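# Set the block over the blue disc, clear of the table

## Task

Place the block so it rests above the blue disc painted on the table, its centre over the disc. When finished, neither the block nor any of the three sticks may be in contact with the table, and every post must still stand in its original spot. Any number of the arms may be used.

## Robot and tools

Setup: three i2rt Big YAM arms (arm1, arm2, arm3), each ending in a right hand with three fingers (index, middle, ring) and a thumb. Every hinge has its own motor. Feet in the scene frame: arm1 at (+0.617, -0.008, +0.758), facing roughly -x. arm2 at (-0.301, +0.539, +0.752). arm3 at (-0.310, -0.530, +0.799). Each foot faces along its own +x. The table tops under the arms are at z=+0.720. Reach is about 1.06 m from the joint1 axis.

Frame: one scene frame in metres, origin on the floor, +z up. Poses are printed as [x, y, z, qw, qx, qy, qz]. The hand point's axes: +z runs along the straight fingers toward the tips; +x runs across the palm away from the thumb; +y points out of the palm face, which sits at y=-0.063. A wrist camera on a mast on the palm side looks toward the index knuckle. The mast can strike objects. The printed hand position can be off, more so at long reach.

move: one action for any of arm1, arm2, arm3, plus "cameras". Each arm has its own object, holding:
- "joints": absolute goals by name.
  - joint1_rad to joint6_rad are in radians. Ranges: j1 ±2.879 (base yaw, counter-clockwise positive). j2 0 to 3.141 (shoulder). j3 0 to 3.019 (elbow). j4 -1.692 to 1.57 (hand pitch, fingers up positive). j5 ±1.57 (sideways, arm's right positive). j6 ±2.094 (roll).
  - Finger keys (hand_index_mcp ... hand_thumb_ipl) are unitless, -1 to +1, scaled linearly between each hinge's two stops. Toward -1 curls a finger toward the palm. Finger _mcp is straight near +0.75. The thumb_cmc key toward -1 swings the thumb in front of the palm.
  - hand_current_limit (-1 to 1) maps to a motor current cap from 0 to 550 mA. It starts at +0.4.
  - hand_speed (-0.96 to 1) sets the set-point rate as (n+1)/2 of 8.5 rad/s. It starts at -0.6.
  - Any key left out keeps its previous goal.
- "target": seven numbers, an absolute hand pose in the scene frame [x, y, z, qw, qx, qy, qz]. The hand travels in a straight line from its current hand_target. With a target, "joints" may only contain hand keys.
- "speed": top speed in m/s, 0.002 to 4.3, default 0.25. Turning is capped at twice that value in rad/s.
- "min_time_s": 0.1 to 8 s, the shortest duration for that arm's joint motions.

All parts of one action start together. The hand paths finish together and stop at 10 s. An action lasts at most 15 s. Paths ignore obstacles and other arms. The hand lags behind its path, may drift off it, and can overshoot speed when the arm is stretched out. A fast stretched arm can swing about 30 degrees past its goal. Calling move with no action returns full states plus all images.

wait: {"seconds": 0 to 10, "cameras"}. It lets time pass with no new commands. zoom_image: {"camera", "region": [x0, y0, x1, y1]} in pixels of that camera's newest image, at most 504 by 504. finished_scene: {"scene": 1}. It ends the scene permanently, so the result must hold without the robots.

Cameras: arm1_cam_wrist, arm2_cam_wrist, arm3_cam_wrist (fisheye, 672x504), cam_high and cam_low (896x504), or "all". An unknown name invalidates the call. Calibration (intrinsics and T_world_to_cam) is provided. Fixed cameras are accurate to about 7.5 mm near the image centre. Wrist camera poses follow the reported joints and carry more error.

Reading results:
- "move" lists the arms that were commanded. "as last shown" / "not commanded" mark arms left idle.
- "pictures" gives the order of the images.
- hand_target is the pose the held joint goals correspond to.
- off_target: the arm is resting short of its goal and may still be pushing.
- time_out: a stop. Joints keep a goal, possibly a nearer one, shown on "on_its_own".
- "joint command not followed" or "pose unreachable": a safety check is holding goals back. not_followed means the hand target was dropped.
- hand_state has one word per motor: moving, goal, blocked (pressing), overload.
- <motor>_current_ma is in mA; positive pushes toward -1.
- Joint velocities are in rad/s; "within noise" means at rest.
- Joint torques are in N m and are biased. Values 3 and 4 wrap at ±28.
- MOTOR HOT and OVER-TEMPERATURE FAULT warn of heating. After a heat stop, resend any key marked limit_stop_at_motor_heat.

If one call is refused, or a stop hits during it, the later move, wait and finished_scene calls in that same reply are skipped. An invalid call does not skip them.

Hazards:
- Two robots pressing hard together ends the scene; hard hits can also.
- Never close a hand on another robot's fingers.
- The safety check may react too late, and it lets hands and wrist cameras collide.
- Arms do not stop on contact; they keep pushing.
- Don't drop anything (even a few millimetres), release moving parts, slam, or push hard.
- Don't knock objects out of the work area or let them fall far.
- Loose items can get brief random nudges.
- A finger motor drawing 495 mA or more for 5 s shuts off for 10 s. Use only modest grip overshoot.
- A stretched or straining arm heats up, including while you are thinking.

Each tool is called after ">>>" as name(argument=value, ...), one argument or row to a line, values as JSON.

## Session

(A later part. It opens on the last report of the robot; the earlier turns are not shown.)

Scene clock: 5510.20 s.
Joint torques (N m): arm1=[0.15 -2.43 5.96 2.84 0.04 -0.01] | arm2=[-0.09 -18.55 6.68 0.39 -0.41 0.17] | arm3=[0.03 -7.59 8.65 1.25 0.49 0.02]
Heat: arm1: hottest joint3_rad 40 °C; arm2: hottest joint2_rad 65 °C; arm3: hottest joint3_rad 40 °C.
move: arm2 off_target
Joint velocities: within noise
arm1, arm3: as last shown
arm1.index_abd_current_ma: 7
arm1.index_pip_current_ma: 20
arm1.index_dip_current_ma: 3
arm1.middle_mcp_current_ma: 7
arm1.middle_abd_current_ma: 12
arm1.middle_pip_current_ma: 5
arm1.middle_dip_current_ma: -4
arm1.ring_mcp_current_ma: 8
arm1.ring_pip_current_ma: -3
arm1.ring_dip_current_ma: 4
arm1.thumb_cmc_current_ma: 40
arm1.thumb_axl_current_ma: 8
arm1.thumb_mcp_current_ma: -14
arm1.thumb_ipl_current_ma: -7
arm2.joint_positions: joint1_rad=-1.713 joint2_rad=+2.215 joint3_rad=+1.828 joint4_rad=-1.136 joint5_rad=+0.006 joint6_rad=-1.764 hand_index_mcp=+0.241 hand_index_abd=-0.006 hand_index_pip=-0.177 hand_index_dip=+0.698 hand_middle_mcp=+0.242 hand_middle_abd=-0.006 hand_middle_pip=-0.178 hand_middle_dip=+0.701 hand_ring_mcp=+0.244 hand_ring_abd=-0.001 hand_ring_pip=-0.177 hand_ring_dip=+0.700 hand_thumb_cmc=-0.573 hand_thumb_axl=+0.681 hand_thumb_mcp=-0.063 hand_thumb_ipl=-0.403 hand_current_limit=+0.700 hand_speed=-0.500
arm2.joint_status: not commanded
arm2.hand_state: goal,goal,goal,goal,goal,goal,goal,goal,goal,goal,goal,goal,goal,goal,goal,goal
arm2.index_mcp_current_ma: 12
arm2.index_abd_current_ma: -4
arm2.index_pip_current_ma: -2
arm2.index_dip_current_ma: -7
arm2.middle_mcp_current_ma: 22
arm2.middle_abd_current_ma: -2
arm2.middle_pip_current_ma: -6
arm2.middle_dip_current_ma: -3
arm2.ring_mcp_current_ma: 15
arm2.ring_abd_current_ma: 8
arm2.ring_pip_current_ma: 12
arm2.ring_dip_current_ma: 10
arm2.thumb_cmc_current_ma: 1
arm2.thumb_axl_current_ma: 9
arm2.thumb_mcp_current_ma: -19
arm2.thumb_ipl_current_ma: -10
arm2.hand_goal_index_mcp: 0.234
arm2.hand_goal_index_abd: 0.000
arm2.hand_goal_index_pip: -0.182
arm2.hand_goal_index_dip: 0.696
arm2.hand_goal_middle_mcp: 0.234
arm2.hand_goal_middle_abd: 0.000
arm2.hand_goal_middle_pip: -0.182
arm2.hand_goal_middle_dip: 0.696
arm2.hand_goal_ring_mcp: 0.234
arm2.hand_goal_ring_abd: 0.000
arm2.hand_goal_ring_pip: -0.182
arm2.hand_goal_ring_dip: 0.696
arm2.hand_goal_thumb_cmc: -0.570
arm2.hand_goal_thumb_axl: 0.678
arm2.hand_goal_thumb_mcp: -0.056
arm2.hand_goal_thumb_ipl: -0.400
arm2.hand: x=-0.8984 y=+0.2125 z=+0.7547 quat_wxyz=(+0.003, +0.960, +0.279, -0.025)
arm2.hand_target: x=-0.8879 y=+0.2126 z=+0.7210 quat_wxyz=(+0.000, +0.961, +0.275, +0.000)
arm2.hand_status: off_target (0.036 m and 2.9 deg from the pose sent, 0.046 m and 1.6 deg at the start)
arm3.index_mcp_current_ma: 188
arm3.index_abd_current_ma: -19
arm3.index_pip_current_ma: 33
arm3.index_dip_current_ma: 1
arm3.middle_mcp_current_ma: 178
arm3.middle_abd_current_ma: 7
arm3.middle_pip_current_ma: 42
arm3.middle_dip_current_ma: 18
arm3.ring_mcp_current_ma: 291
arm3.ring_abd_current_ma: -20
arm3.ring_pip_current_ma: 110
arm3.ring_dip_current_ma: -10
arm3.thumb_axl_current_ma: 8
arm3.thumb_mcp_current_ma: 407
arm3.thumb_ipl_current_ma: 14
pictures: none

>>> move(
  arm2={"target": [-0.868, 0.178, 0.736, 0.0, 0.9615, 0.2748, 0.0], "speed": 0.1},
  cameras=["cam_low", "arm2_cam_wrist"],
)

Scene clock: 5517.23 s.
Joint torques (N m): arm1=[0.15 -2.43 5.94 2.82 0.04 -0.01] | arm2=[-0.62 -20.66 6.52 -0.24 -0.45 0.22] | arm3=[-0.03 -7.77 8.68 1.21 0.48 0.03]
Heat: arm1: hottest joint3_rad 40 °C; arm2: hottest joint2_rad 65 °C; arm3: hottest joint3_rad 40 °C.
move: arm2 off_target
Joint velocities: within noise
arm1, arm3: as last shown
arm1.index_mcp_current_ma: -6
arm1.index_abd_current_ma: 1
arm1.index_pip_current_ma: 18
arm1.index_dip_current_ma: 8
arm1.middle_mcp_current_ma: 11
arm1.middle_abd_current_ma: 14
arm1.middle_pip_current_ma: 2
arm1.middle_dip_current_ma: -7
arm1.ring_mcp_current_ma: 5
arm1.ring_abd_current_ma: 26
arm1.ring_pip_current_ma: -7
arm1.ring_dip_current_ma: 11
arm1.thumb_cmc_current_ma: 33
arm1.thumb_mcp_current_ma: -15
arm1.thumb_ipl_current_ma: 0
arm2.joint_positions: joint1_rad=-1.641 joint2_rad=+2.215 joint3_rad=+1.817 joint4_rad=-1.138 joint5_rad=+0.006 joint6_rad=-1.703 hand_index_mcp=+0.241 hand_index_abd=-0.006 hand_index_pip=-0.177 hand_index_dip=+0.698 hand_middle_mcp=+0.242 hand_middle_abd=-0.006 hand_middle_pip=-0.178 hand_middle_dip=+0.701 hand_ring_mcp=+0.244 hand_ring_abd=-0.001 hand_ring_pip=-0.177 hand_ring_dip=+0.700 hand_thumb_cmc=-0.573 hand_thumb_axl=+0.681 hand_thumb_mcp=-0.063 hand_thumb_ipl=-0.403 hand_current_limit=+0.700 hand_speed=-0.500
arm2.joint_status: not commanded
arm2.hand_state: goal,goal,goal,goal,goal,goal,goal,goal,goal,goal,goal,goal,goal,goal,goal,goal
arm2.index_mcp_current_ma: 12
arm2.index_abd_current_ma: -1
arm2.index_pip_current_ma: 1
arm2.index_dip_current_ma: -4
arm2.middle_mcp_current_ma: 19
arm2.middle_abd_current_ma: -5
arm2.middle_pip_current_ma: 0
arm2.middle_dip_current_ma: -1
arm2.ring_mcp_current_ma: 18
arm2.ring_abd_current_ma: 10
arm2.ring_pip_current_ma: 17
arm2.ring_dip_current_ma: 7
arm2.thumb_cmc_current_ma: -1
arm2.thumb_axl_current_ma: 5
arm2.thumb_mcp_current_ma: -19
arm2.thumb_ipl_current_ma: -10
arm2.hand_goal_index_mcp: 0.234
arm2.hand_goal_index_abd: 0.000
arm2.hand_goal_index_pip: -0.182
arm2.hand_goal_index_dip: 0.696
arm2.hand_goal_middle_mcp: 0.234
arm2.hand_goal_middle_abd: 0.000
arm2.hand_goal_middle_pip: -0.182
arm2.hand_goal_middle_dip: 0.696
arm2.hand_goal_ring_mcp: 0.234
arm2.hand_goal_ring_abd: 0.000
arm2.hand_goal_ring_pip: -0.182
arm2.hand_goal_ring_dip: 0.696
arm2.hand_goal_thumb_cmc: -0.570
arm2.hand_goal_thumb_axl: 0.678
arm2.hand_goal_thumb_mcp: -0.056
arm2.hand_goal_thumb_ipl: -0.400
arm2.hand: x=-0.8742 y=+0.1708 z=+0.7513 quat_wxyz=(+0.003, +0.958, +0.285, -0.019)
arm2.hand_target: x=-0.8678 y=+0.1779 z=+0.7362 quat_wxyz=(+0.000, +0.961, +0.275, +0.000)
arm2.hand_status: off_target (0.018 m and 2.5 deg from the pose sent, 0.050 m and 2.9 deg at the start)
arm3.index_mcp_current_ma: 187
arm3.index_abd_current_ma: -9
arm3.index_pip_current_ma: 24
arm3.index_dip_current_ma: 5
arm3.middle_mcp_current_ma: 169
arm3.middle_abd_current_ma: -10
arm3.middle_pip_current_ma: 36
arm3.middle_dip_current_ma: 5
arm3.ring_mcp_current_ma: 280
arm3.ring_abd_current_ma: -12
arm3.ring_pip_current_ma: 106
arm3.ring_dip_current_ma: 8
arm3.thumb_cmc_current_ma: 17
arm3.thumb_axl_current_ma: 22
arm3.thumb_mcp_current_ma: 409
arm3.thumb_ipl_current_ma: 31
pictures: arm2_cam_wrist, cam_low
arm2_cam_wrist: T_world_to_cam=[[-0.33697, -0.94085, 0.03548, -0.12408], [-0.63657, 0.25544, 0.72769, -1.1895], [-0.69371, 0.22262, -0.68499, -0.00697]] pos_world=[-0.80384, 0.18866, 0.86521]

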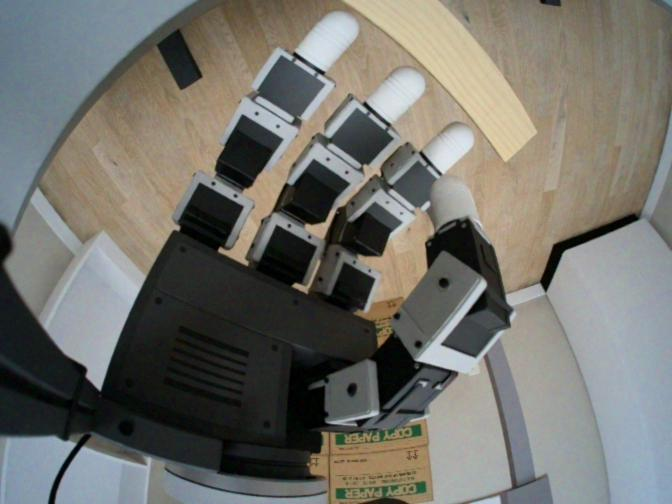

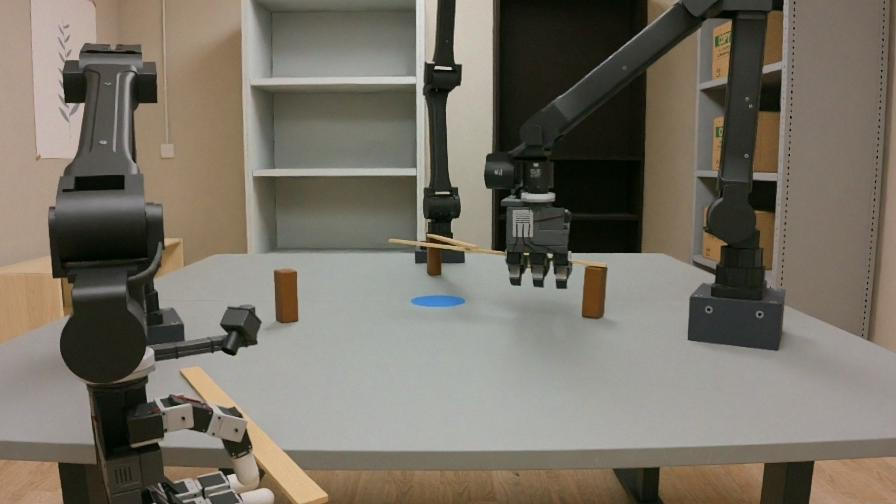

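>>> move(
  arm2={"target": [-0.831, 0.113, 0.737, 0.0, 0.9578, 0.2874, 0.0], "speed": 0.1},
  cameras=["cam_low", "arm2_cam_wrist"],
)

Scene clock: 5531.77 s.
Joint torques (N m): arm1=[0.09 -2.43 5.94 2.84 0.04 0] | arm2=[0.15 -20.48 6.8 -0.27 -0.61 0.18] | arm3=[-0.15 -7.77 8.66 1.24 0.47 0.02]
Heat: arm1: hottest joint3_rad 40 °C; arm2: hottest joint2_rad 65 °C; arm3: hottest joint3_rad 40 °C.
move: arm2 off_target
Joint velocities: within noise
arm1, arm3: as last shown
arm1.index_mcp_current_ma: -3
arm1.index_abd_current_ma: 12
arm1.index_pip_current_ma: 20
arm1.index_dip_current_ma: -5
arm1.middle_mcp_current_ma: 0
arm1.middle_abd_current_ma: 8
arm1.middle_pip_current_ma: 0
arm1.middle_dip_current_ma: -1
arm1.ring_mcp_current_ma: 10
arm1.ring_abd_current_ma: 27
arm1.ring_pip_current_ma: -2
arm1.ring_dip_current_ma: 10
arm1.thumb_cmc_current_ma: 29
arm1.thumb_axl_current_ma: 9
arm1.thumb_mcp_current_ma: -9
arm2.joint_positions: joint1_rad=-1.538 joint2_rad=+2.215 joint3_rad=+1.817 joint4_rad=-1.140 joint5_rad=+0.010 joint6_rad=-1.615 hand_index_mcp=+0.241 hand_index_abd=-0.006 hand_index_pip=-0.177 hand_index_dip=+0.698 hand_middle_mcp=+0.242 hand_middle_abd=-0.006 hand_middle_pip=-0.178 hand_middle_dip=+0.701 hand_ring_mcp=+0.249 hand_ring_abd=+0.013 hand_ring_pip=-0.177 hand_ring_dip=+0.698 hand_thumb_cmc=-0.573 hand_thumb_axl=+0.680 hand_thumb_mcp=-0.063 hand_thumb_ipl=-0.403 hand_current_limit=+0.700 hand_speed=-0.500
arm2.joint_status: not commanded
arm2.hand_state: goal,goal,goal,goal,goal,goal,goal,goal,goal,goal,goal,goal,goal,goal,goal,goal
arm2.index_mcp_current_ma: 16
arm2.index_abd_current_ma: 1
arm2.index_pip_current_ma: 1
arm2.index_dip_current_ma: -7
arm2.middle_mcp_current_ma: 22
arm2.middle_abd_current_ma: -2
arm2.middle_pip_current_ma: -5
arm2.middle_dip_current_ma: -3
arm2.ring_mcp_current_ma: 26
arm2.ring_abd_current_ma: 20
arm2.ring_pip_current_ma: 15
arm2.ring_dip_current_ma: 8
arm2.thumb_cmc_current_ma: 0
arm2.thumb_axl_current_ma: 9
arm2.thumb_mcp_current_ma: -20
arm2.thumb_ipl_current_ma: -11
arm2.hand_goal_index_mcp: 0.234
arm2.hand_goal_index_abd: 0.000
arm2.hand_goal_index_pip: -0.182
arm2.hand_goal_index_dip: 0.696
arm2.hand_goal_middle_mcp: 0.234
arm2.hand_goal_middle_abd: 0.000
arm2.hand_goal_middle_pip: -0.182
arm2.hand_goal_middle_dip: 0.696
arm2.hand_goal_ring_mcp: 0.234
arm2.hand_goal_ring_abd: 0.000
arm2.hand_goal_ring_pip: -0.182
arm2.hand_goal_ring_dip: 0.696
arm2.hand_goal_thumb_cmc: -0.570
arm2.hand_goal_thumb_axl: 0.678
arm2.hand_goal_thumb_mcp: -0.056
arm2.hand_goal_thumb_ipl: -0.400
arm2.hand: x=-0.8406 y=+0.1119 z=+0.7516 quat_wxyz=(+0.003, +0.956, +0.291, -0.018)
arm2.hand_target: x=-0.8308 y=+0.1131 z=+0.7372 quat_wxyz=(+0.000, +0.958, +0.288, +0.000)
arm2.hand_status: off_target (0.018 m and 2.2 deg from the pose sent, 0.074 m and 2.2 deg at the start)
arm3.index_mcp_current_ma: 188
arm3.index_abd_current_ma: 1
arm3.index_pip_current_ma: 27
arm3.index_dip_current_ma: 16
arm3.middle_mcp_current_ma: 177
arm3.middle_abd_current_ma: 5
arm3.middle_pip_current_ma: 44
arm3.middle_dip_current_ma: 2
arm3.ring_mcp_current_ma: 283
arm3.ring_abd_current_ma: -24
arm3.ring_pip_current_ma: 104
arm3.ring_dip_current_ma: -7
arm3.thumb_cmc_current_ma: 13
arm3.thumb_axl_current_ma: 11
arm3.thumb_mcp_current_ma: 405
arm3.thumb_ipl_current_ma: 11
pictures: arm2_cam_wrist, cam_low
arm2_cam_wrist: T_world_to_cam=[[-0.32367, -0.94555, 0.03432, -0.15561], [-0.64066, 0.24571, 0.72745, -1.15551], [-0.69627, 0.21347, -0.68531, 0.02875]] pos_world=[-0.77064, 0.13065, 0.86561]

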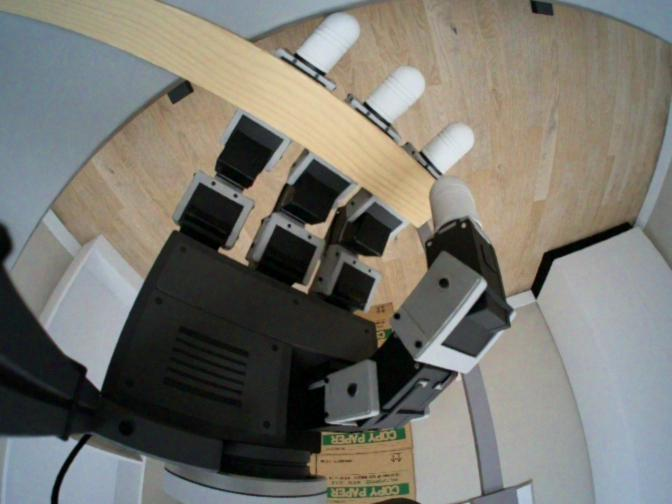

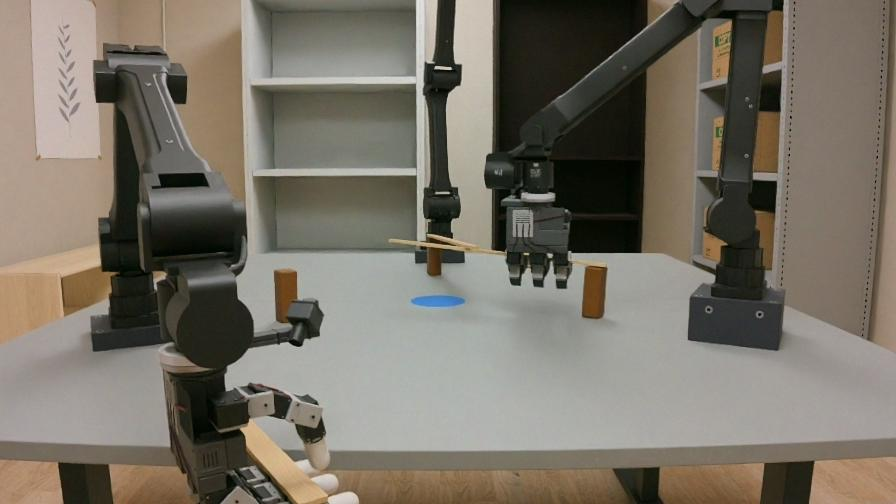

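>>> move(
  arm2={"joints": {"hand_ring_mcp": 0.98, "hand_ring_pip": -0.9, "hand_ring_dip": -0.65}},
  cameras=["arm2_cam_wrist"],
)

Scene clock: 5552.20 s.
Joint torques (N m): arm1=[0.09 -2.37 5.96 2.84 0.05 0] | arm2=[0.26 -20.37 6.82 -0.2 -0.5 0.16] | arm3=[0.15 -7.71 8.66 1.24 0.48 0.01]
Heat: arm1: hottest joint3_rad 40 °C; arm2: hottest joint2_rad 66 °C; arm3: hottest joint3_rad 40 °C.
move: arm2 done
Joint velocities: within noise
arm1, arm3: as last shown
arm1.index_mcp_current_ma: -1
arm1.index_abd_current_ma: 6
arm1.index_pip_current_ma: 13
arm1.index_dip_current_ma: 2
arm1.middle_mcp_current_ma: 2
arm1.middle_abd_current_ma: 10
arm1.middle_pip_current_ma: -1
arm1.middle_dip_current_ma: -2
arm1.ring_mcp_current_ma: 7
arm1.ring_abd_current_ma: 30
arm1.ring_pip_current_ma: -12
arm1.ring_dip_current_ma: 7
arm1.thumb_cmc_current_ma: 40
arm1.thumb_axl_current_ma: 5
arm1.thumb_mcp_current_ma: -13
arm1.thumb_ipl_current_ma: 4
arm2.joint_positions: joint1_rad=-1.538 joint2_rad=+2.215 joint3_rad=+1.817 joint4_rad=-1.141 joint5_rad=+0.008 joint6_rad=-1.613 hand_index_mcp=+0.241 hand_index_abd=-0.005 hand_index_pip=-0.177 hand_index_dip=+0.698 hand_middle_mcp=+0.242 hand_middle_abd=-0.005 hand_middle_pip=-0.178 hand_middle_dip=+0.701 hand_ring_mcp=+0.984 hand_ring_abd=+0.006 hand_ring_pip=-0.886 hand_ring_dip=-0.648 hand_thumb_cmc=-0.573 hand_thumb_axl=+0.680 hand_thumb_mcp=-0.063 hand_thumb_ipl=-0.403 hand_current_limit=+0.700 hand_speed=-0.500
arm2.joint_status: all done
arm2.hand_state: goal,goal,goal,goal,goal,goal,goal,goal,goal,goal,goal,goal,goal,goal,goal,goal
arm2.index_mcp_current_ma: 14
arm2.index_abd_current_ma: -1
arm2.index_pip_current_ma: 2
arm2.index_dip_current_ma: -3
arm2.middle_mcp_current_ma: 22
arm2.middle_abd_current_ma: 1
arm2.middle_pip_current_ma: -2
arm2.middle_dip_current_ma: 1
arm2.ring_mcp_current_ma: 5
arm2.ring_abd_current_ma: 12
arm2.ring_pip_current_ma: 30
arm2.ring_dip_current_ma: 3
arm2.thumb_cmc_current_ma: 4
arm2.thumb_axl_current_ma: 8
arm2.thumb_mcp_current_ma: -16
arm2.thumb_ipl_current_ma: -12
arm2.hand_goal_index_mcp: 0.234
arm2.hand_goal_index_abd: 0.000
arm2.hand_goal_index_pip: -0.182
arm2.hand_goal_index_dip: 0.696
arm2.hand_goal_middle_mcp: 0.234
arm2.hand_goal_middle_abd: 0.000
arm2.hand_goal_middle_pip: -0.182
arm2.hand_goal_middle_dip: 0.696
arm2.hand_goal_ring_mcp: 0.980
arm2.hand_goal_ring_abd: 0.000
arm2.hand_goal_ring_pip: -0.900
arm2.hand_goal_ring_dip: -0.650
arm2.hand_goal_thumb_cmc: -0.570
arm2.hand_goal_thumb_axl: 0.678
arm2.hand_goal_thumb_mcp: -0.056
arm2.hand_goal_thumb_ipl: -0.400
arm2.hand: x=-0.8404 y=+0.1119 z=+0.7517 quat_wxyz=(+0.003, +0.957, +0.291, -0.018)
arm2.hand_target: x=-0.8309 y=+0.1131 z=+0.7372 quat_wxyz=(+0.000, +0.958, +0.288, +0.000)
arm2.hand_status: not commanded
arm3.index_mcp_current_ma: 194
arm3.index_pip_current_ma: 34
arm3.index_dip_current_ma: 7
arm3.middle_mcp_current_ma: 172
arm3.middle_abd_current_ma: -4
arm3.middle_pip_current_ma: 40
arm3.middle_dip_current_ma: 19
arm3.ring_mcp_current_ma: 298
arm3.ring_abd_current_ma: -29
arm3.ring_pip_current_ma: 123
arm3.ring_dip_current_ma: 5
arm3.thumb_cmc_current_ma: 3
arm3.thumb_axl_current_ma: 15
arm3.thumb_mcp_current_ma: 413
arm3.thumb_ipl_current_ma: 15
arm2_cam_wrist: T_world_to_cam=[[-0.32477, -0.94517, 0.03418, -0.15645], [-0.64154, 0.24671, 0.72633, -1.15541], [-0.69495, 0.21396, -0.68649, 0.03095]] pos_world=[-0.77054, 0.13055, 0.86581]

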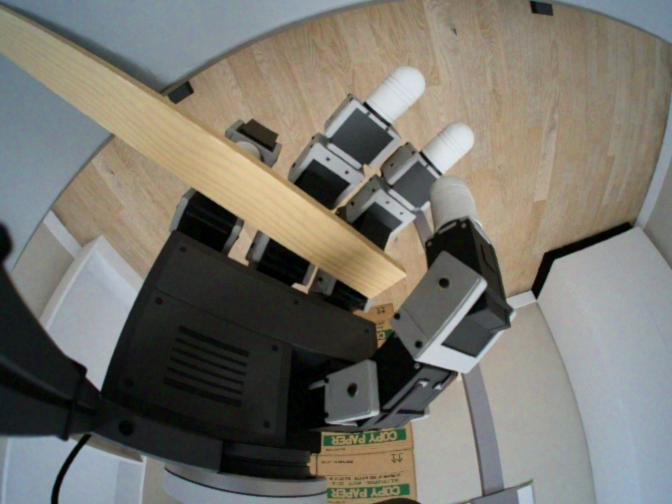

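>>> move(
  cameras=["cam_low","cam_high"],
)

>>> zoom_image(
  camera="cam_low",
  region=[100, 320, 380, 504],
)

>>> zoom_image(
  camera="cam_high",
  region=[250, 360, 460, 504],
)

Scene clock: 5560.40 s.
Joint torques (N m): arm1=[0.15 -2.43 5.96 2.82 0.04 -0.01] | arm2=[0.32 -20.54 6.8 -0.21 -0.49 0.16] | arm3=[-0.09 -7.71 8.68 1.25 0.48 0.02]
Heat: arm1: hottest joint3_rad 40 °C; arm2: hottest joint2_rad 66 °C; arm3: hottest joint3_rad 40 °C.
Joint velocities: within noise
arm1.joint_positions: joint1_rad=+0.250 joint2_rad=+1.438 joint3_rad=+2.828 joint4_rad=-1.330 joint5_rad=-0.023 joint6_rad=+1.049 hand_index_mcp=+1.000 hand_index_abd=+0.256 hand_index_pip=-0.482 hand_index_dip=+0.007 hand_middle_mcp=+0.763 hand_middle_abd=+0.145 hand_middle_pip=+0.577 hand_middle_dip=+0.696 hand_ring_mcp=+0.762 hand_ring_abd=-0.087 hand_ring_pip=+0.577 hand_ring_dip=+0.696 hand_thumb_cmc=-0.545 hand_thumb_axl=+0.683 hand_thumb_mcp=-0.784 hand_thumb_ipl=+0.168 hand_current_limit=+0.400 hand_speed=-0.600
arm1.joint_status: not commanded
arm1.hand_state: overload,goal,goal,goal,goal,goal,goal,goal,goal,blocked,goal,goal,blocked,goal,goal,goal
arm1.index_mcp_current_ma: -1
arm1.index_abd_current_ma: 8
arm1.index_pip_current_ma: 17
arm1.index_dip_current_ma: 2
arm1.middle_mcp_current_ma: 7
arm1.middle_abd_current_ma: 7
arm1.middle_pip_current_ma: -1
arm1.middle_dip_current_ma: -1
arm1.ring_mcp_current_ma: 9
arm1.ring_abd_current_ma: 29
arm1.ring_pip_current_ma: -5
arm1.ring_dip_current_ma: 10
arm1.thumb_cmc_current_ma: 34
arm1.thumb_axl_current_ma: 10
arm1.thumb_mcp_current_ma: -12
arm1.thumb_ipl_current_ma: 1
arm1.hand_goal_index_mcp: 0.754
arm1.hand_goal_index_abd: 0.250
arm1.hand_goal_index_pip: -0.500
arm1.hand_goal_index_dip: 0.000
arm1.hand_goal_middle_mcp: 0.754
arm1.hand_goal_middle_abd: 0.140
arm1.hand_goal_middle_pip: 0.576
arm1.hand_goal_middle_dip: 0.696
arm1.hand_goal_ring_mcp: 0.754
arm1.hand_goal_ring_abd: -0.140
arm1.hand_goal_ring_pip: 0.576
arm1.hand_goal_ring_dip: 0.696
arm1.hand_goal_thumb_cmc: -0.570
arm1.hand_goal_thumb_axl: 0.678
arm1.hand_goal_thumb_mcp: -0.780
arm1.hand_goal_thumb_ipl: 0.168
arm1.hand: x=+0.2486 y=-0.0272 z=+1.6844 quat_wxyz=(+0.722, +0.274, -0.631, -0.082) (m; scene frame)
arm1.hand_target: x=+0.2482 y=-0.0274 z=+1.6884 quat_wxyz=(+0.727, +0.272, -0.626, -0.083) (m; scene frame)
arm1.hand_status: not commanded
arm2.joint_positions: joint1_rad=-1.538 joint2_rad=+2.215 joint3_rad=+1.817 joint4_rad=-1.141 joint5_rad=+0.008 joint6_rad=-1.613 hand_index_mcp=+0.241 hand_index_abd=-0.005 hand_index_pip=-0.177 hand_index_dip=+0.698 hand_middle_mcp=+0.242 hand_middle_abd=-0.005 hand_middle_pip=-0.178 hand_middle_dip=+0.701 hand_ring_mcp=+0.984 hand_ring_abd=+0.006 hand_ring_pip=-0.886 hand_ring_dip=-0.648 hand_thumb_cmc=-0.573 hand_thumb_axl=+0.680 hand_thumb_mcp=-0.063 hand_thumb_ipl=-0.403 hand_current_limit=+0.700 hand_speed=-0.500
arm2.joint_status: all done
arm2.hand_state: goal,goal,goal,goal,goal,goal,goal,goal,goal,goal,goal,goal,goal,goal,goal,goal
arm2.index_mcp_current_ma: 16
arm2.index_abd_current_ma: 0
arm2.index_pip_current_ma: -2
arm2.index_dip_current_ma: -4
arm2.middle_mcp_current_ma: 26
arm2.middle_abd_current_ma: 0
arm2.middle_pip_current_ma: -4
arm2.middle_dip_current_ma: 0
arm2.ring_mcp_current_ma: 4
arm2.ring_abd_current_ma: 12
arm2.ring_pip_current_ma: 32
arm2.ring_dip_current_ma: 1
arm2.thumb_cmc_current_ma: 3
arm2.thumb_axl_current_ma: 7
arm2.thumb_mcp_current_ma: -18
arm2.thumb_ipl_current_ma: -14
arm2.hand_goal_index_mcp: 0.234
arm2.hand_goal_index_abd: 0.000
arm2.hand_goal_index_pip: -0.182
arm2.hand_goal_index_dip: 0.696
arm2.hand_goal_middle_mcp: 0.234
arm2.hand_goal_middle_abd: 0.000
arm2.hand_goal_middle_pip: -0.182
arm2.hand_goal_middle_dip: 0.696
arm2.hand_goal_ring_mcp: 0.980
arm2.hand_goal_ring_abd: 0.000
arm2.hand_goal_ring_pip: -0.900
arm2.hand_goal_ring_dip: -0.650
arm2.hand_goal_thumb_cmc: -0.570
arm2.hand_goal_thumb_axl: 0.678
arm2.hand_goal_thumb_mcp: -0.056
arm2.hand_goal_thumb_ipl: -0.400
arm2.hand: x=-0.8404 y=+0.1119 z=+0.7517 quat_wxyz=(+0.003, +0.957, +0.291, -0.018) (m; scene frame)
arm2.hand_target: x=-0.8309 y=+0.1131 z=+0.7372 quat_wxyz=(+0.000, +0.958, +0.288, +0.000) (m; scene frame)
arm2.hand_status: not commanded
arm3.joint_positions: joint1_rad=+0.205 joint2_rad=+1.487 joint3_rad=+0.843 joint4_rad=-0.911 joint5_rad=-0.002 joint6_rad=+1.519 hand_index_mcp=+0.043 hand_index_abd=-0.015 hand_index_pip=+0.032 hand_index_dip=+0.697 hand_middle_mcp=+0.017 hand_middle_abd=-0.011 hand_middle_pip=+0.022 hand_middle_dip=+0.694 hand_ring_mcp=-0.015 hand_ring_abd=-0.021 hand_ring_pip=+0.016 hand_ring_dip=+0.694 hand_thumb_cmc=-0.565 hand_thumb_axl=+0.685 hand_thumb_mcp=-0.230 hand_thumb_ipl=-0.332 hand_current_limit=+0.700 hand_speed=-0.600
arm3.joint_status: not commanded
arm3.hand_state: blocked,goal,blocked,goal,blocked,goal,blocked,goal,blocked,blocked,blocked,goal,goal,goal,blocked,goal
arm3.index_mcp_current_ma: 184
arm3.index_abd_current_ma: 7
arm3.index_pip_current_ma: 40
arm3.index_dip_current_ma: 13
arm3.middle_mcp_current_ma: 174
arm3.middle_abd_current_ma: 7
arm3.middle_pip_current_ma: 34
arm3.middle_dip_current_ma: 21
arm3.ring_mcp_current_ma: 296
arm3.ring_abd_current_ma: -11
arm3.ring_pip_current_ma: 112
arm3.ring_dip_current_ma: 1
arm3.thumb_cmc_current_ma: 7
arm3.thumb_axl_current_ma: 11
arm3.thumb_mcp_current_ma: 405
arm3.thumb_ipl_current_ma: 15
arm3.hand_goal_index_mcp: -0.062
arm3.hand_goal_index_abd: 0.000
arm3.hand_goal_index_pip: 0.000
arm3.hand_goal_index_dip: 0.696
arm3.hand_goal_middle_mcp: -0.088
arm3.hand_goal_middle_abd: 0.000
arm3.hand_goal_middle_pip: -0.014
arm3.hand_goal_middle_dip: 0.696
arm3.hand_goal_ring_mcp: -0.170
arm3.hand_goal_ring_abd: 0.000
arm3.hand_goal_ring_pip: -0.058
arm3.hand_goal_ring_dip: 0.696
arm3.hand_goal_thumb_cmc: -0.570
arm3.hand_goal_thumb_axl: 0.678
arm3.hand_goal_thumb_mcp: -0.392
arm3.hand_goal_thumb_ipl: -0.344
arm3.hand: x=-0.1175 y=-0.2266 z=+0.8339 quat_wxyz=(-0.005, +0.796, +0.605, +0.004) (m; scene frame)
arm3.hand_target: x=-0.1170 y=-0.2205 z=+0.8341 quat_wxyz=(-0.009, +0.796, +0.605, +0.012) (m; scene frame)
arm3.hand_status: not commanded
pictures: cam_high, cam_low

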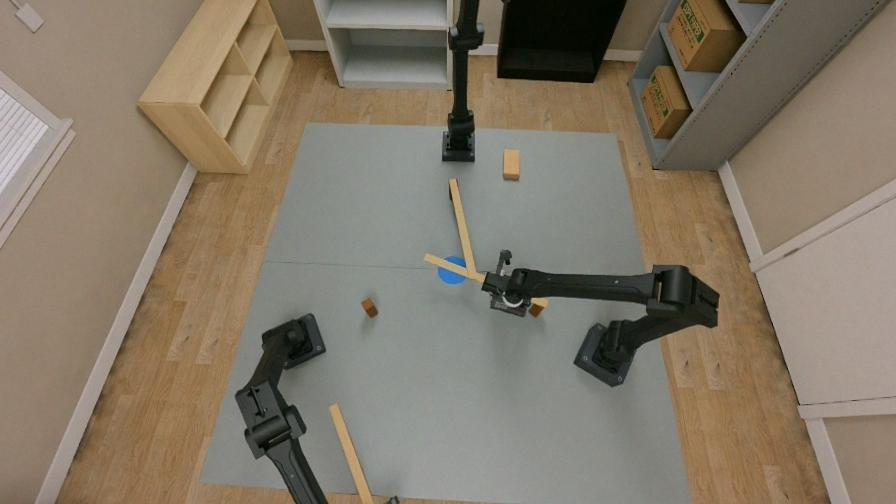

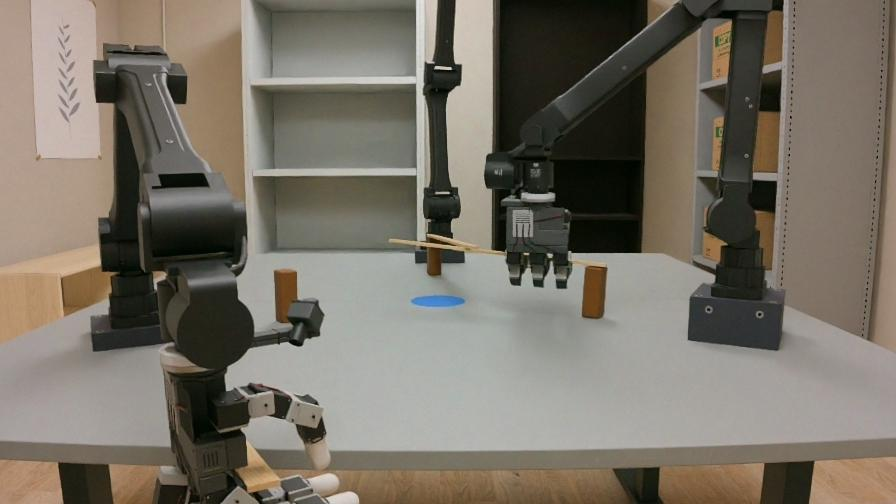

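Scaled by 1.800 from the camera's image (finer frame: 1280x720).

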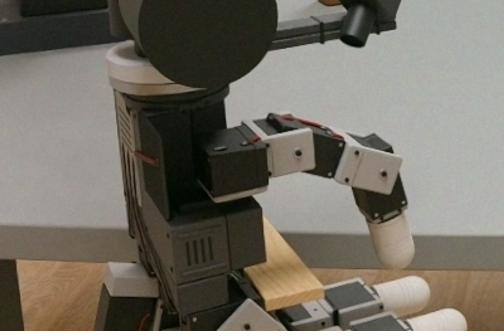

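Scaled by 2.400 from the camera's image (finer frame: 1280x720).

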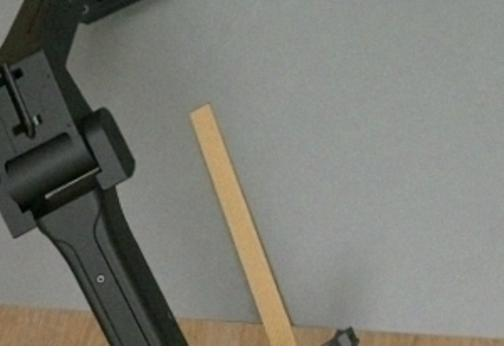

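>>> move(
  arm2={"target": [-0.834, 0.118, 0.700, 0.0, 0.9578, 0.2874, 0.0], "speed": 0.06, "joints": {"hand_thumb_mcp": 0.3}},
  cameras=["cam_low", "arm2_cam_wrist"],
)

>>> zoom_image(
  camera="cam_low",
  region=[100, 320, 380, 504],
)

Scene clock: 5579.37 s.
Joint torques (N m): arm1=[0.09 -2.43 5.96 2.84 0.04 -0.01] | arm2=[-0.5 -18.78 6.56 0.4 -0.51 0.08] | arm3=[0.03 -7.65 8.72 1.18 0.47 0.02]
Heat: arm1: hottest joint3_rad 40 °C; arm2: hottest joint2_rad 67 °C; arm3: hottest joint3_rad 40 °C.
move: arm2 off_target
Joint velocities: within noise
arm1, arm3: as last shown
arm1.index_mcp_current_ma: -6
arm1.index_abd_current_ma: 7
arm1.index_pip_current_ma: 16
arm1.index_dip_current_ma: -1
arm1.middle_mcp_current_ma: 5
arm1.middle_abd_current_ma: 15
arm1.middle_pip_current_ma: 5
arm1.ring_abd_current_ma: 26
arm1.ring_pip_current_ma: -6
arm1.ring_dip_current_ma: 9
arm1.thumb_cmc_current_ma: 35
arm1.thumb_axl_current_ma: 9
arm1.thumb_mcp_current_ma: -10
arm1.thumb_ipl_current_ma: 0
arm2.joint_positions: joint1_rad=-1.538 joint2_rad=+2.234 joint3_rad=+1.792 joint4_rad=-1.088 joint5_rad=+0.008 joint6_rad=-1.613 hand_index_mcp=+0.241 hand_index_abd=-0.005 hand_index_pip=-0.177 hand_index_dip=+0.698 hand_middle_mcp=+0.242 hand_middle_abd=-0.005 hand_middle_pip=-0.178 hand_middle_dip=+0.701 hand_ring_mcp=+0.981 hand_ring_abd=+0.002 hand_ring_pip=-0.887 hand_ring_dip=-0.648 hand_thumb_cmc=-0.573 hand_thumb_axl=+0.680 hand_thumb_mcp=+0.293 hand_thumb_ipl=-0.403 hand_current_limit=+0.700 hand_speed=-0.500
arm2.joint_status: all done
arm2.hand_state: goal,goal,goal,goal,goal,goal,goal,goal,goal,goal,goal,goal,goal,goal,goal,goal
arm2.index_mcp_current_ma: 13
arm2.index_abd_current_ma: 0
arm2.index_pip_current_ma: 2
arm2.index_dip_current_ma: -4
arm2.middle_mcp_current_ma: 20
arm2.middle_abd_current_ma: 1
arm2.middle_pip_current_ma: -4
arm2.middle_dip_current_ma: -3
arm2.ring_mcp_current_ma: 2
arm2.ring_abd_current_ma: 9
arm2.ring_pip_current_ma: 27
arm2.ring_dip_current_ma: 6
arm2.thumb_cmc_current_ma: 0
arm2.thumb_axl_current_ma: 6
arm2.thumb_mcp_current_ma: -17
arm2.thumb_ipl_current_ma: -14
arm2.hand_goal_index_mcp: 0.234
arm2.hand_goal_index_abd: 0.000
arm2.hand_goal_index_pip: -0.182
arm2.hand_goal_index_dip: 0.696
arm2.hand_goal_middle_mcp: 0.234
arm2.hand_goal_middle_abd: 0.000
arm2.hand_goal_middle_pip: -0.182
arm2.hand_goal_middle_dip: 0.696
arm2.hand_goal_ring_mcp: 0.980
arm2.hand_goal_ring_abd: 0.000
arm2.hand_goal_ring_pip: -0.900
arm2.hand_goal_ring_dip: -0.650
arm2.hand_goal_thumb_cmc: -0.570
arm2.hand_goal_thumb_axl: 0.678
arm2.hand_goal_thumb_mcp: 0.300
arm2.hand_goal_thumb_ipl: -0.400
arm2.hand: x=-0.8408 y=+0.1115 z=+0.7314 quat_wxyz=(+0.005, +0.957, +0.291, -0.022)
arm2.hand_target: x=-0.8331 y=+0.1184 z=+0.7009 quat_wxyz=(+0.000, +0.958, +0.288, +0.000)
arm2.hand_status: off_target (0.033 m and 2.6 deg from the pose sent, 0.052 m and 2.1 deg at the start)
arm3.index_mcp_current_ma: 175
arm3.index_abd_current_ma: -15
arm3.index_dip_current_ma: 7
arm3.middle_mcp_current_ma: 183
arm3.middle_abd_current_ma: -9
arm3.middle_pip_current_ma: 32
arm3.middle_dip_current_ma: 17
arm3.ring_mcp_current_ma: 278
arm3.ring_abd_current_ma: -20
arm3.ring_pip_current_ma: 116
arm3.ring_dip_current_ma: -7
arm3.thumb_cmc_current_ma: 14
arm3.thumb_axl_current_ma: 16
arm3.thumb_mcp_current_ma: 407
arm3.thumb_ipl_current_ma: 35
pictures: arm2_cam_wrist, cam_low
arm2_cam_wrist: T_world_to_cam=[[-0.32454, -0.94495, 0.04189, -0.16172], [-0.63534, 0.25059, 0.73044, -1.13903], [-0.70073, 0.21044, -0.68169, 0.00887]] pos_world=[-0.76994, 0.13075, 0.84481]

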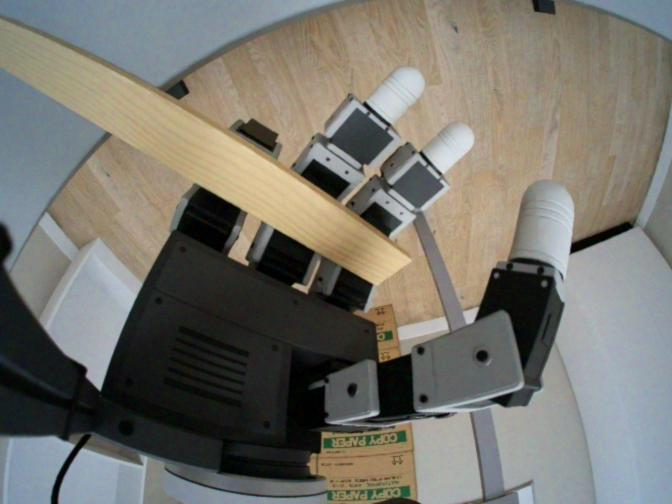

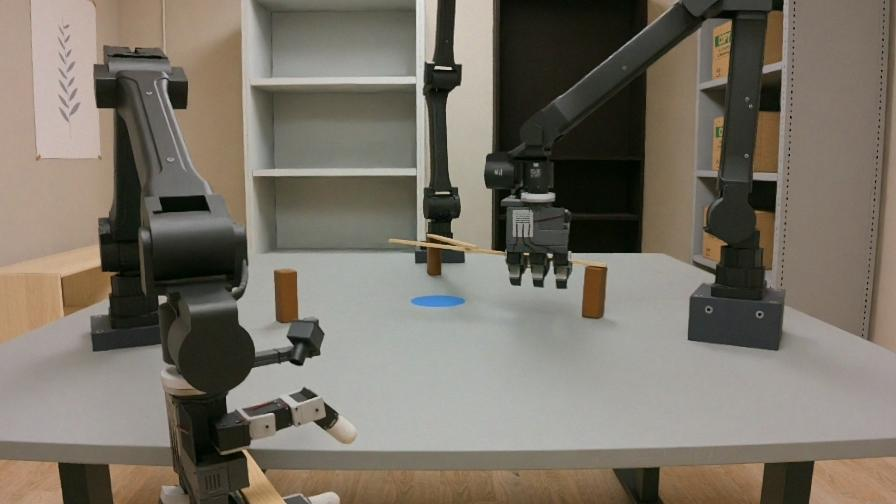

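Scaled by 1.800 from the camera's image (finer frame: 1280x720).

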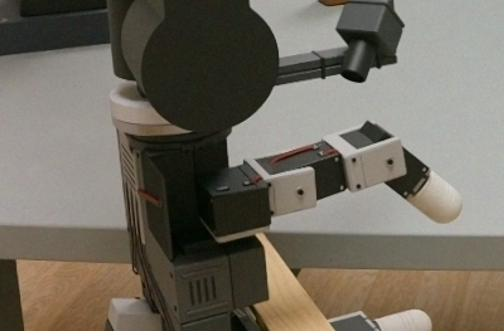

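>>> move(
  arm2={"target": [-0.834, 0.118, 0.678, 0.0, 0.9578, 0.2874, 0.0], "speed": 0.06},
  cameras=["arm2_cam_wrist"],
)

Scene clock: 5590.83 s.
Joint torques (N m): arm1=[0.09 -2.43 5.94 2.84 0.04 -0.01] | arm2=[-0.5 -18.49 6.52 0.43 -0.51 0.08] | arm3=[0.15 -7.82 8.66 1.24 0.47 0.02]
Heat: arm1: hottest joint3_rad 40 °C; arm2: hottest joint2_rad 66 °C; arm3: hottest joint3_rad 40 °C.
move: arm2 off_target
Joint velocities: within noise
arm1, arm3: as last shown
arm1.index_mcp_current_ma: -3
arm1.index_pip_current_ma: 13
arm1.index_dip_current_ma: -4
arm1.middle_mcp_current_ma: 9
arm1.middle_abd_current_ma: 20
arm1.middle_pip_current_ma: 3
arm1.middle_dip_current_ma: -3
arm1.ring_mcp_current_ma: 6
arm1.ring_abd_current_ma: 28
arm1.ring_pip_current_ma: -10
arm1.thumb_cmc_current_ma: 36
arm1.thumb_axl_current_ma: 8
arm1.thumb_mcp_current_ma: -8
arm1.thumb_ipl_current_ma: 2
arm2.joint_positions: joint1_rad=-1.538 joint2_rad=+2.262 joint3_rad=+1.783 joint4_rad=-1.049 joint5_rad=+0.008 joint6_rad=-1.613 hand_index_mcp=+0.241 hand_index_abd=-0.005 hand_index_pip=-0.177 hand_index_dip=+0.698 hand_middle_mcp=+0.242 hand_middle_abd=-0.005 hand_middle_pip=-0.178 hand_middle_dip=+0.701 hand_ring_mcp=+0.980 hand_ring_abd=+0.006 hand_ring_pip=-0.890 hand_ring_dip=-0.648 hand_thumb_cmc=-0.573 hand_thumb_axl=+0.680 hand_thumb_mcp=+0.293 hand_thumb_ipl=-0.403 hand_current_limit=+0.700 hand_speed=-0.500
arm2.joint_status: not commanded
arm2.hand_state: goal,goal,goal,goal,goal,goal,goal,goal,goal,goal,goal,goal,goal,goal,goal,goal
arm2.index_mcp_current_ma: 12
arm2.index_abd_current_ma: -1
arm2.index_pip_current_ma: 6
arm2.index_dip_current_ma: -4
arm2.middle_mcp_current_ma: 22
arm2.middle_abd_current_ma: -6
arm2.middle_pip_current_ma: 0
arm2.middle_dip_current_ma: -4
arm2.ring_mcp_current_ma: 1
arm2.ring_abd_current_ma: 17
arm2.ring_pip_current_ma: 22
arm2.ring_dip_current_ma: 4
arm2.thumb_cmc_current_ma: -1
arm2.thumb_axl_current_ma: 9
arm2.thumb_mcp_current_ma: -20
arm2.thumb_ipl_current_ma: -9
arm2.hand_goal_index_mcp: 0.234
arm2.hand_goal_index_abd: 0.000
arm2.hand_goal_index_pip: -0.182
arm2.hand_goal_index_dip: 0.696
arm2.hand_goal_middle_mcp: 0.234
arm2.hand_goal_middle_abd: 0.000
arm2.hand_goal_middle_pip: -0.182
arm2.hand_goal_middle_dip: 0.696
arm2.hand_goal_ring_mcp: 0.980
arm2.hand_goal_ring_abd: 0.000
arm2.hand_goal_ring_pip: -0.900
arm2.hand_goal_ring_dip: -0.650
arm2.hand_goal_thumb_cmc: -0.570
arm2.hand_goal_thumb_axl: 0.678
arm2.hand_goal_thumb_mcp: 0.300
arm2.hand_goal_thumb_ipl: -0.400
arm2.hand: x=-0.8415 y=+0.1109 z=+0.7100 quat_wxyz=(+0.005, +0.957, +0.291, -0.023)
arm2.hand_target: x=-0.8330 y=+0.1185 z=+0.6790 quat_wxyz=(+0.000, +0.958, +0.288, +0.000)
arm2.hand_status: off_target (0.034 m and 2.7 deg from the pose sent, 0.054 m and 2.6 deg at the start)
arm3.index_mcp_current_ma: 183
arm3.index_abd_current_ma: -7
arm3.index_pip_current_ma: 39
arm3.index_dip_current_ma: -2
arm3.middle_mcp_current_ma: 187
arm3.middle_abd_current_ma: -4
arm3.middle_pip_current_ma: 41
arm3.ring_mcp_current_ma: 276
arm3.ring_abd_current_ma: -35
arm3.ring_pip_current_ma: 103
arm3.ring_dip_current_ma: 1
arm3.thumb_cmc_current_ma: -4
arm3.thumb_axl_current_ma: 6
arm3.thumb_mcp_current_ma: 400
arm3.thumb_ipl_current_ma: 31
arm2_cam_wrist: T_world_to_cam=[[-0.32452, -0.94494, 0.04212, -0.16169], [-0.63512, 0.25068, 0.7306, -1.12369], [-0.70094, 0.21034, -0.6815, -0.00641]] pos_world=[-0.77064, 0.13025, 0.82341]

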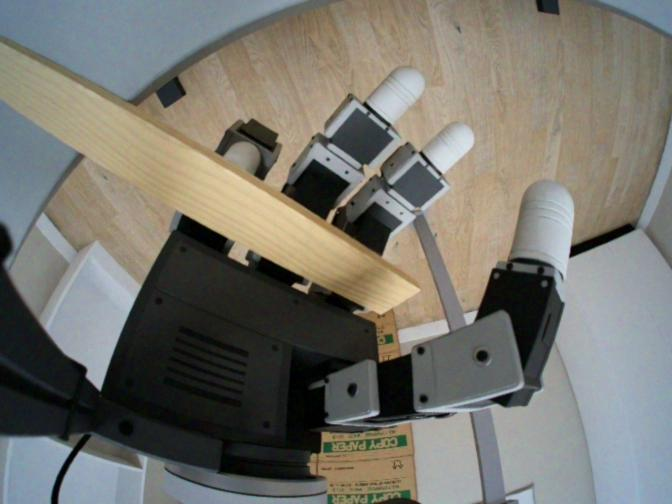

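>>> move(
  arm2={"target": [-0.807, 0.169, 0.695, 0.0, 0.9681, 0.2504, 0.0], "speed": 0.1},
  cameras=["arm2_cam_wrist"],
)

Scene clock: 5616.07 s.
Joint torques (N m): arm1=[0.09 -2.43 5.94 2.84 0.04 -0.01] | arm2=[-0.32 -19.6 5.85 0.28 -0.48 0.18] | arm3=[0.03 -7.53 8.73 1.22 0.47 0.03]
Heat: arm1: hottest joint3_rad 40 °C; arm2: hottest joint2_rad 64 °C; arm3: hottest joint3_rad 40 °C.
move: arm2 done
Joint velocities: within noise
arm1, arm3: as last shown
arm1.index_mcp_current_ma: 0
arm1.index_abd_current_ma: 3
arm1.index_pip_current_ma: 20
arm1.index_dip_current_ma: 4
arm1.middle_mcp_current_ma: 5
arm1.middle_abd_current_ma: 13
arm1.middle_pip_current_ma: -1
arm1.middle_dip_current_ma: 4
arm1.ring_mcp_current_ma: 8
arm1.ring_abd_current_ma: 33
arm1.ring_pip_current_ma: -1
arm1.ring_dip_current_ma: 8
arm1.thumb_axl_current_ma: 10
arm1.thumb_mcp_current_ma: -9
arm1.thumb_ipl_current_ma: 3
arm2.joint_positions: joint1_rad=-1.589 joint2_rad=+2.151 joint3_rad=+1.557 joint4_rad=-0.968 joint5_rad=+0.008 joint6_rad=-1.594 hand_index_mcp=+0.241 hand_index_abd=+0.001 hand_index_pip=-0.177 hand_index_dip=+0.698 hand_middle_mcp=+0.242 hand_middle_abd=+0.001 hand_middle_pip=-0.178 hand_middle_dip=+0.701 hand_ring_mcp=+0.980 hand_ring_abd=+0.006 hand_ring_pip=-0.891 hand_ring_dip=-0.648 hand_thumb_cmc=-0.570 hand_thumb_axl=+0.680 hand_thumb_mcp=+0.293 hand_thumb_ipl=-0.403 hand_current_limit=+0.700 hand_speed=-0.500
arm2.joint_status: not commanded
arm2.hand_state: goal,goal,goal,goal,goal,goal,goal,goal,goal,goal,goal,goal,goal,goal,goal,goal
arm2.index_mcp_current_ma: 12
arm2.index_abd_current_ma: 6
arm2.index_pip_current_ma: 3
arm2.index_dip_current_ma: -3
arm2.middle_mcp_current_ma: 24
arm2.middle_abd_current_ma: 0
arm2.middle_pip_current_ma: -5
arm2.middle_dip_current_ma: -1
arm2.ring_mcp_current_ma: 1
arm2.ring_abd_current_ma: 12
arm2.ring_pip_current_ma: 22
arm2.ring_dip_current_ma: 9
arm2.thumb_cmc_current_ma: 4
arm2.thumb_axl_current_ma: 8
arm2.thumb_mcp_current_ma: -21
arm2.thumb_ipl_current_ma: -11
arm2.hand_goal_index_mcp: 0.234
arm2.hand_goal_index_abd: 0.000
arm2.hand_goal_index_pip: -0.182
arm2.hand_goal_index_dip: 0.696
arm2.hand_goal_middle_mcp: 0.234
arm2.hand_goal_middle_abd: 0.000
arm2.hand_goal_middle_pip: -0.182
arm2.hand_goal_middle_dip: 0.696
arm2.hand_goal_ring_mcp: 0.980
arm2.hand_goal_ring_abd: 0.000
arm2.hand_goal_ring_pip: -0.900
arm2.hand_goal_ring_dip: -0.650
arm2.hand_goal_thumb_cmc: -0.570
arm2.hand_goal_thumb_axl: 0.678
arm2.hand_goal_thumb_mcp: 0.300
arm2.hand_goal_thumb_ipl: -0.400
arm2.hand: x=-0.8114 y=+0.1668 z=+0.7026 quat_wxyz=(+0.001, +0.966, +0.257, -0.006)
arm2.hand_target: x=-0.8070 y=+0.1691 z=+0.6950 quat_wxyz=(+0.000, +0.968, +0.250, +0.000)
arm2.hand_status: done (0.009 m and 1.1 deg from the pose sent, 0.069 m and 5.5 deg at the start)
arm3.index_abd_current_ma: -19
arm3.index_pip_current_ma: 42
arm3.index_dip_current_ma: 2
arm3.middle_mcp_current_ma: 186
arm3.middle_abd_current_ma: 2
arm3.middle_pip_current_ma: 48
arm3.middle_dip_current_ma: 5
arm3.ring_mcp_current_ma: 301
arm3.ring_abd_current_ma: -2
arm3.ring_pip_current_ma: 98
arm3.ring_dip_current_ma: 5
arm3.thumb_cmc_current_ma: -1
arm3.thumb_mcp_current_ma: 402
arm3.thumb_ipl_current_ma: 10
arm2_cam_wrist: T_world_to_cam=[[-0.39033, -0.92052, 0.01709, -0.13871], [-0.63804, 0.28384, 0.71578, -1.11063], [-0.66374, 0.26849, -0.69812, 0.03001]] pos_world=[-0.74285, 0.17949, 0.81829]

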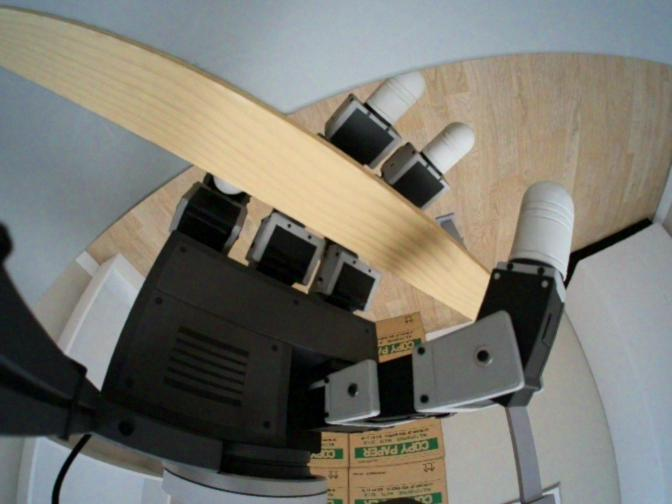

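>>> move(
  arm2={"target": [-0.815, 0.1635, 0.776, 0, 0.9681, 0.2504, 0], "speed": 0.08},
  cameras=["arm2_cam_wrist", "cam_low"],
)

Scene clock: 5670.67 s.
Joint torques (N m): arm1=[0.09 -2.43 5.94 2.82 0.04 -0.01] | arm2=[0.03 -21.77 11.37 -2 -0.57 0.05] | arm3=[0.03 -7.47 8.66 1.24 0.46 0.01]
Heat: arm1: hottest joint3_rad 40 °C; arm2: hottest joint2_rad 61 °C; arm3: hottest joint3_rad 40 °C.
move: arm2 off_target
Joint velocities: within noise
arm1, arm3: as last shown
arm1.index_mcp_current_ma: -1
arm1.index_abd_current_ma: 6
arm1.index_pip_current_ma: 18
arm1.index_dip_current_ma: 2
arm1.middle_abd_current_ma: 15
arm1.middle_pip_current_ma: 4
arm1.middle_dip_current_ma: 0
arm1.ring_mcp_current_ma: 12
arm1.ring_abd_current_ma: 31
arm1.ring_pip_current_ma: -3
arm1.ring_dip_current_ma: 15
arm1.thumb_cmc_current_ma: 33
arm1.thumb_axl_current_ma: 9
arm1.thumb_mcp_current_ma: -6
arm1.thumb_ipl_current_ma: -2
arm2.joint_positions: joint1_rad=-1.589 joint2_rad=+2.101 joint3_rad=+1.571 joint4_rad=-1.082 joint5_rad=+0.010 joint6_rad=-1.579 hand_index_mcp=+0.241 hand_index_abd=+0.001 hand_index_pip=-0.177 hand_index_dip=+0.698 hand_middle_mcp=+0.250 hand_middle_abd=+0.001 hand_middle_pip=-0.173 hand_middle_dip=+0.701 hand_ring_mcp=+0.995 hand_ring_abd=+0.027 hand_ring_pip=-0.851 hand_ring_dip=-0.678 hand_thumb_cmc=-0.570 hand_thumb_axl=+0.680 hand_thumb_mcp=+0.293 hand_thumb_ipl=-0.403 hand_current_limit=+0.700 hand_speed=-0.500
arm2.joint_status: not commanded
arm2.hand_state: goal,goal,goal,goal,goal,goal,goal,goal,goal,blocked,blocked,blocked,goal,goal,goal,goal
arm2.index_mcp_current_ma: 14
arm2.index_abd_current_ma: 5
arm2.index_pip_current_ma: 2
arm2.index_dip_current_ma: -6
arm2.middle_mcp_current_ma: 37
arm2.middle_abd_current_ma: 7
arm2.middle_pip_current_ma: 7
arm2.middle_dip_current_ma: -2
arm2.ring_mcp_current_ma: 27
arm2.ring_abd_current_ma: 40
arm2.ring_pip_current_ma: 119
arm2.ring_dip_current_ma: -53
arm2.thumb_cmc_current_ma: 3
arm2.thumb_axl_current_ma: 8
arm2.thumb_mcp_current_ma: -18
arm2.thumb_ipl_current_ma: -11
arm2.hand_goal_index_mcp: 0.234
arm2.hand_goal_index_abd: 0.000
arm2.hand_goal_index_pip: -0.182
arm2.hand_goal_index_dip: 0.696
arm2.hand_goal_middle_mcp: 0.234
arm2.hand_goal_middle_abd: 0.000
arm2.hand_goal_middle_pip: -0.182
arm2.hand_goal_middle_dip: 0.696
arm2.hand_goal_ring_mcp: 0.980
arm2.hand_goal_ring_abd: 0.000
arm2.hand_goal_ring_pip: -0.900
arm2.hand_goal_ring_dip: -0.650
arm2.hand_goal_thumb_cmc: -0.570
arm2.hand_goal_thumb_axl: 0.678
arm2.hand_goal_thumb_mcp: 0.300
arm2.hand_goal_thumb_ipl: -0.400
arm2.hand: x=-0.8008 y=+0.1736 z=+0.7348 quat_wxyz=(-0.006, +0.968, +0.250, +0.018)
arm2.hand_target: x=-0.8137 y=+0.1643 z=+0.7757 quat_wxyz=(+0.000, +0.968, +0.250, -0.001)
arm2.hand_status: off_target (0.045 m and 2.2 deg from the pose sent, 0.074 m and 1.1 deg at the start)
arm3.index_mcp_current_ma: 182
arm3.index_abd_current_ma: -6
arm3.index_pip_current_ma: 46
arm3.index_dip_current_ma: 6
arm3.middle_mcp_current_ma: 179
arm3.middle_abd_current_ma: -1
arm3.middle_pip_current_ma: 37
arm3.middle_dip_current_ma: 14
arm3.ring_mcp_current_ma: 289
arm3.ring_abd_current_ma: -30
arm3.ring_pip_current_ma: 124
arm3.ring_dip_current_ma: -8
arm3.thumb_cmc_current_ma: 13
arm3.thumb_axl_current_ma: 17
arm3.thumb_mcp_current_ma: 410
arm3.thumb_ipl_current_ma: 12
arm2_cam_wrist: T_world_to_cam=[[-0.4039, -0.91449, -0.02402, -0.11062], [-0.66422, 0.2751, 0.69508, -1.13312], [-0.62903, 0.29669, -0.71853, 0.09563]] pos_world=[-0.73716, 0.18219, 0.85367]

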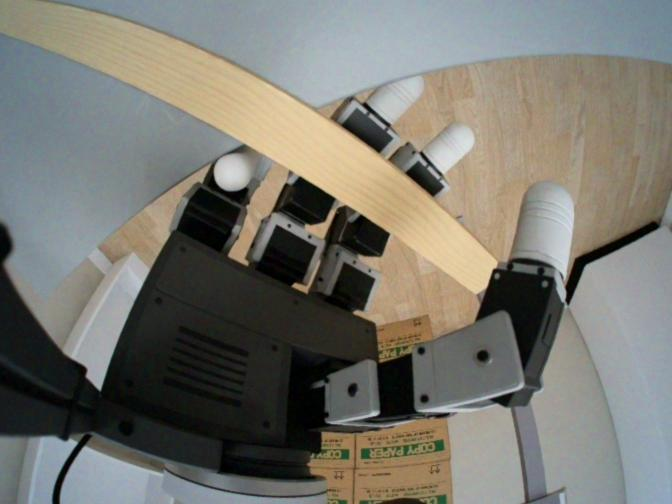

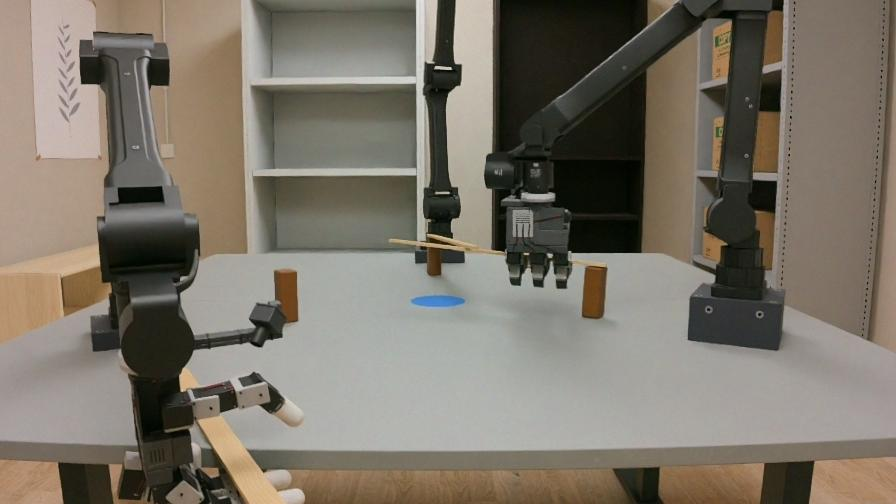

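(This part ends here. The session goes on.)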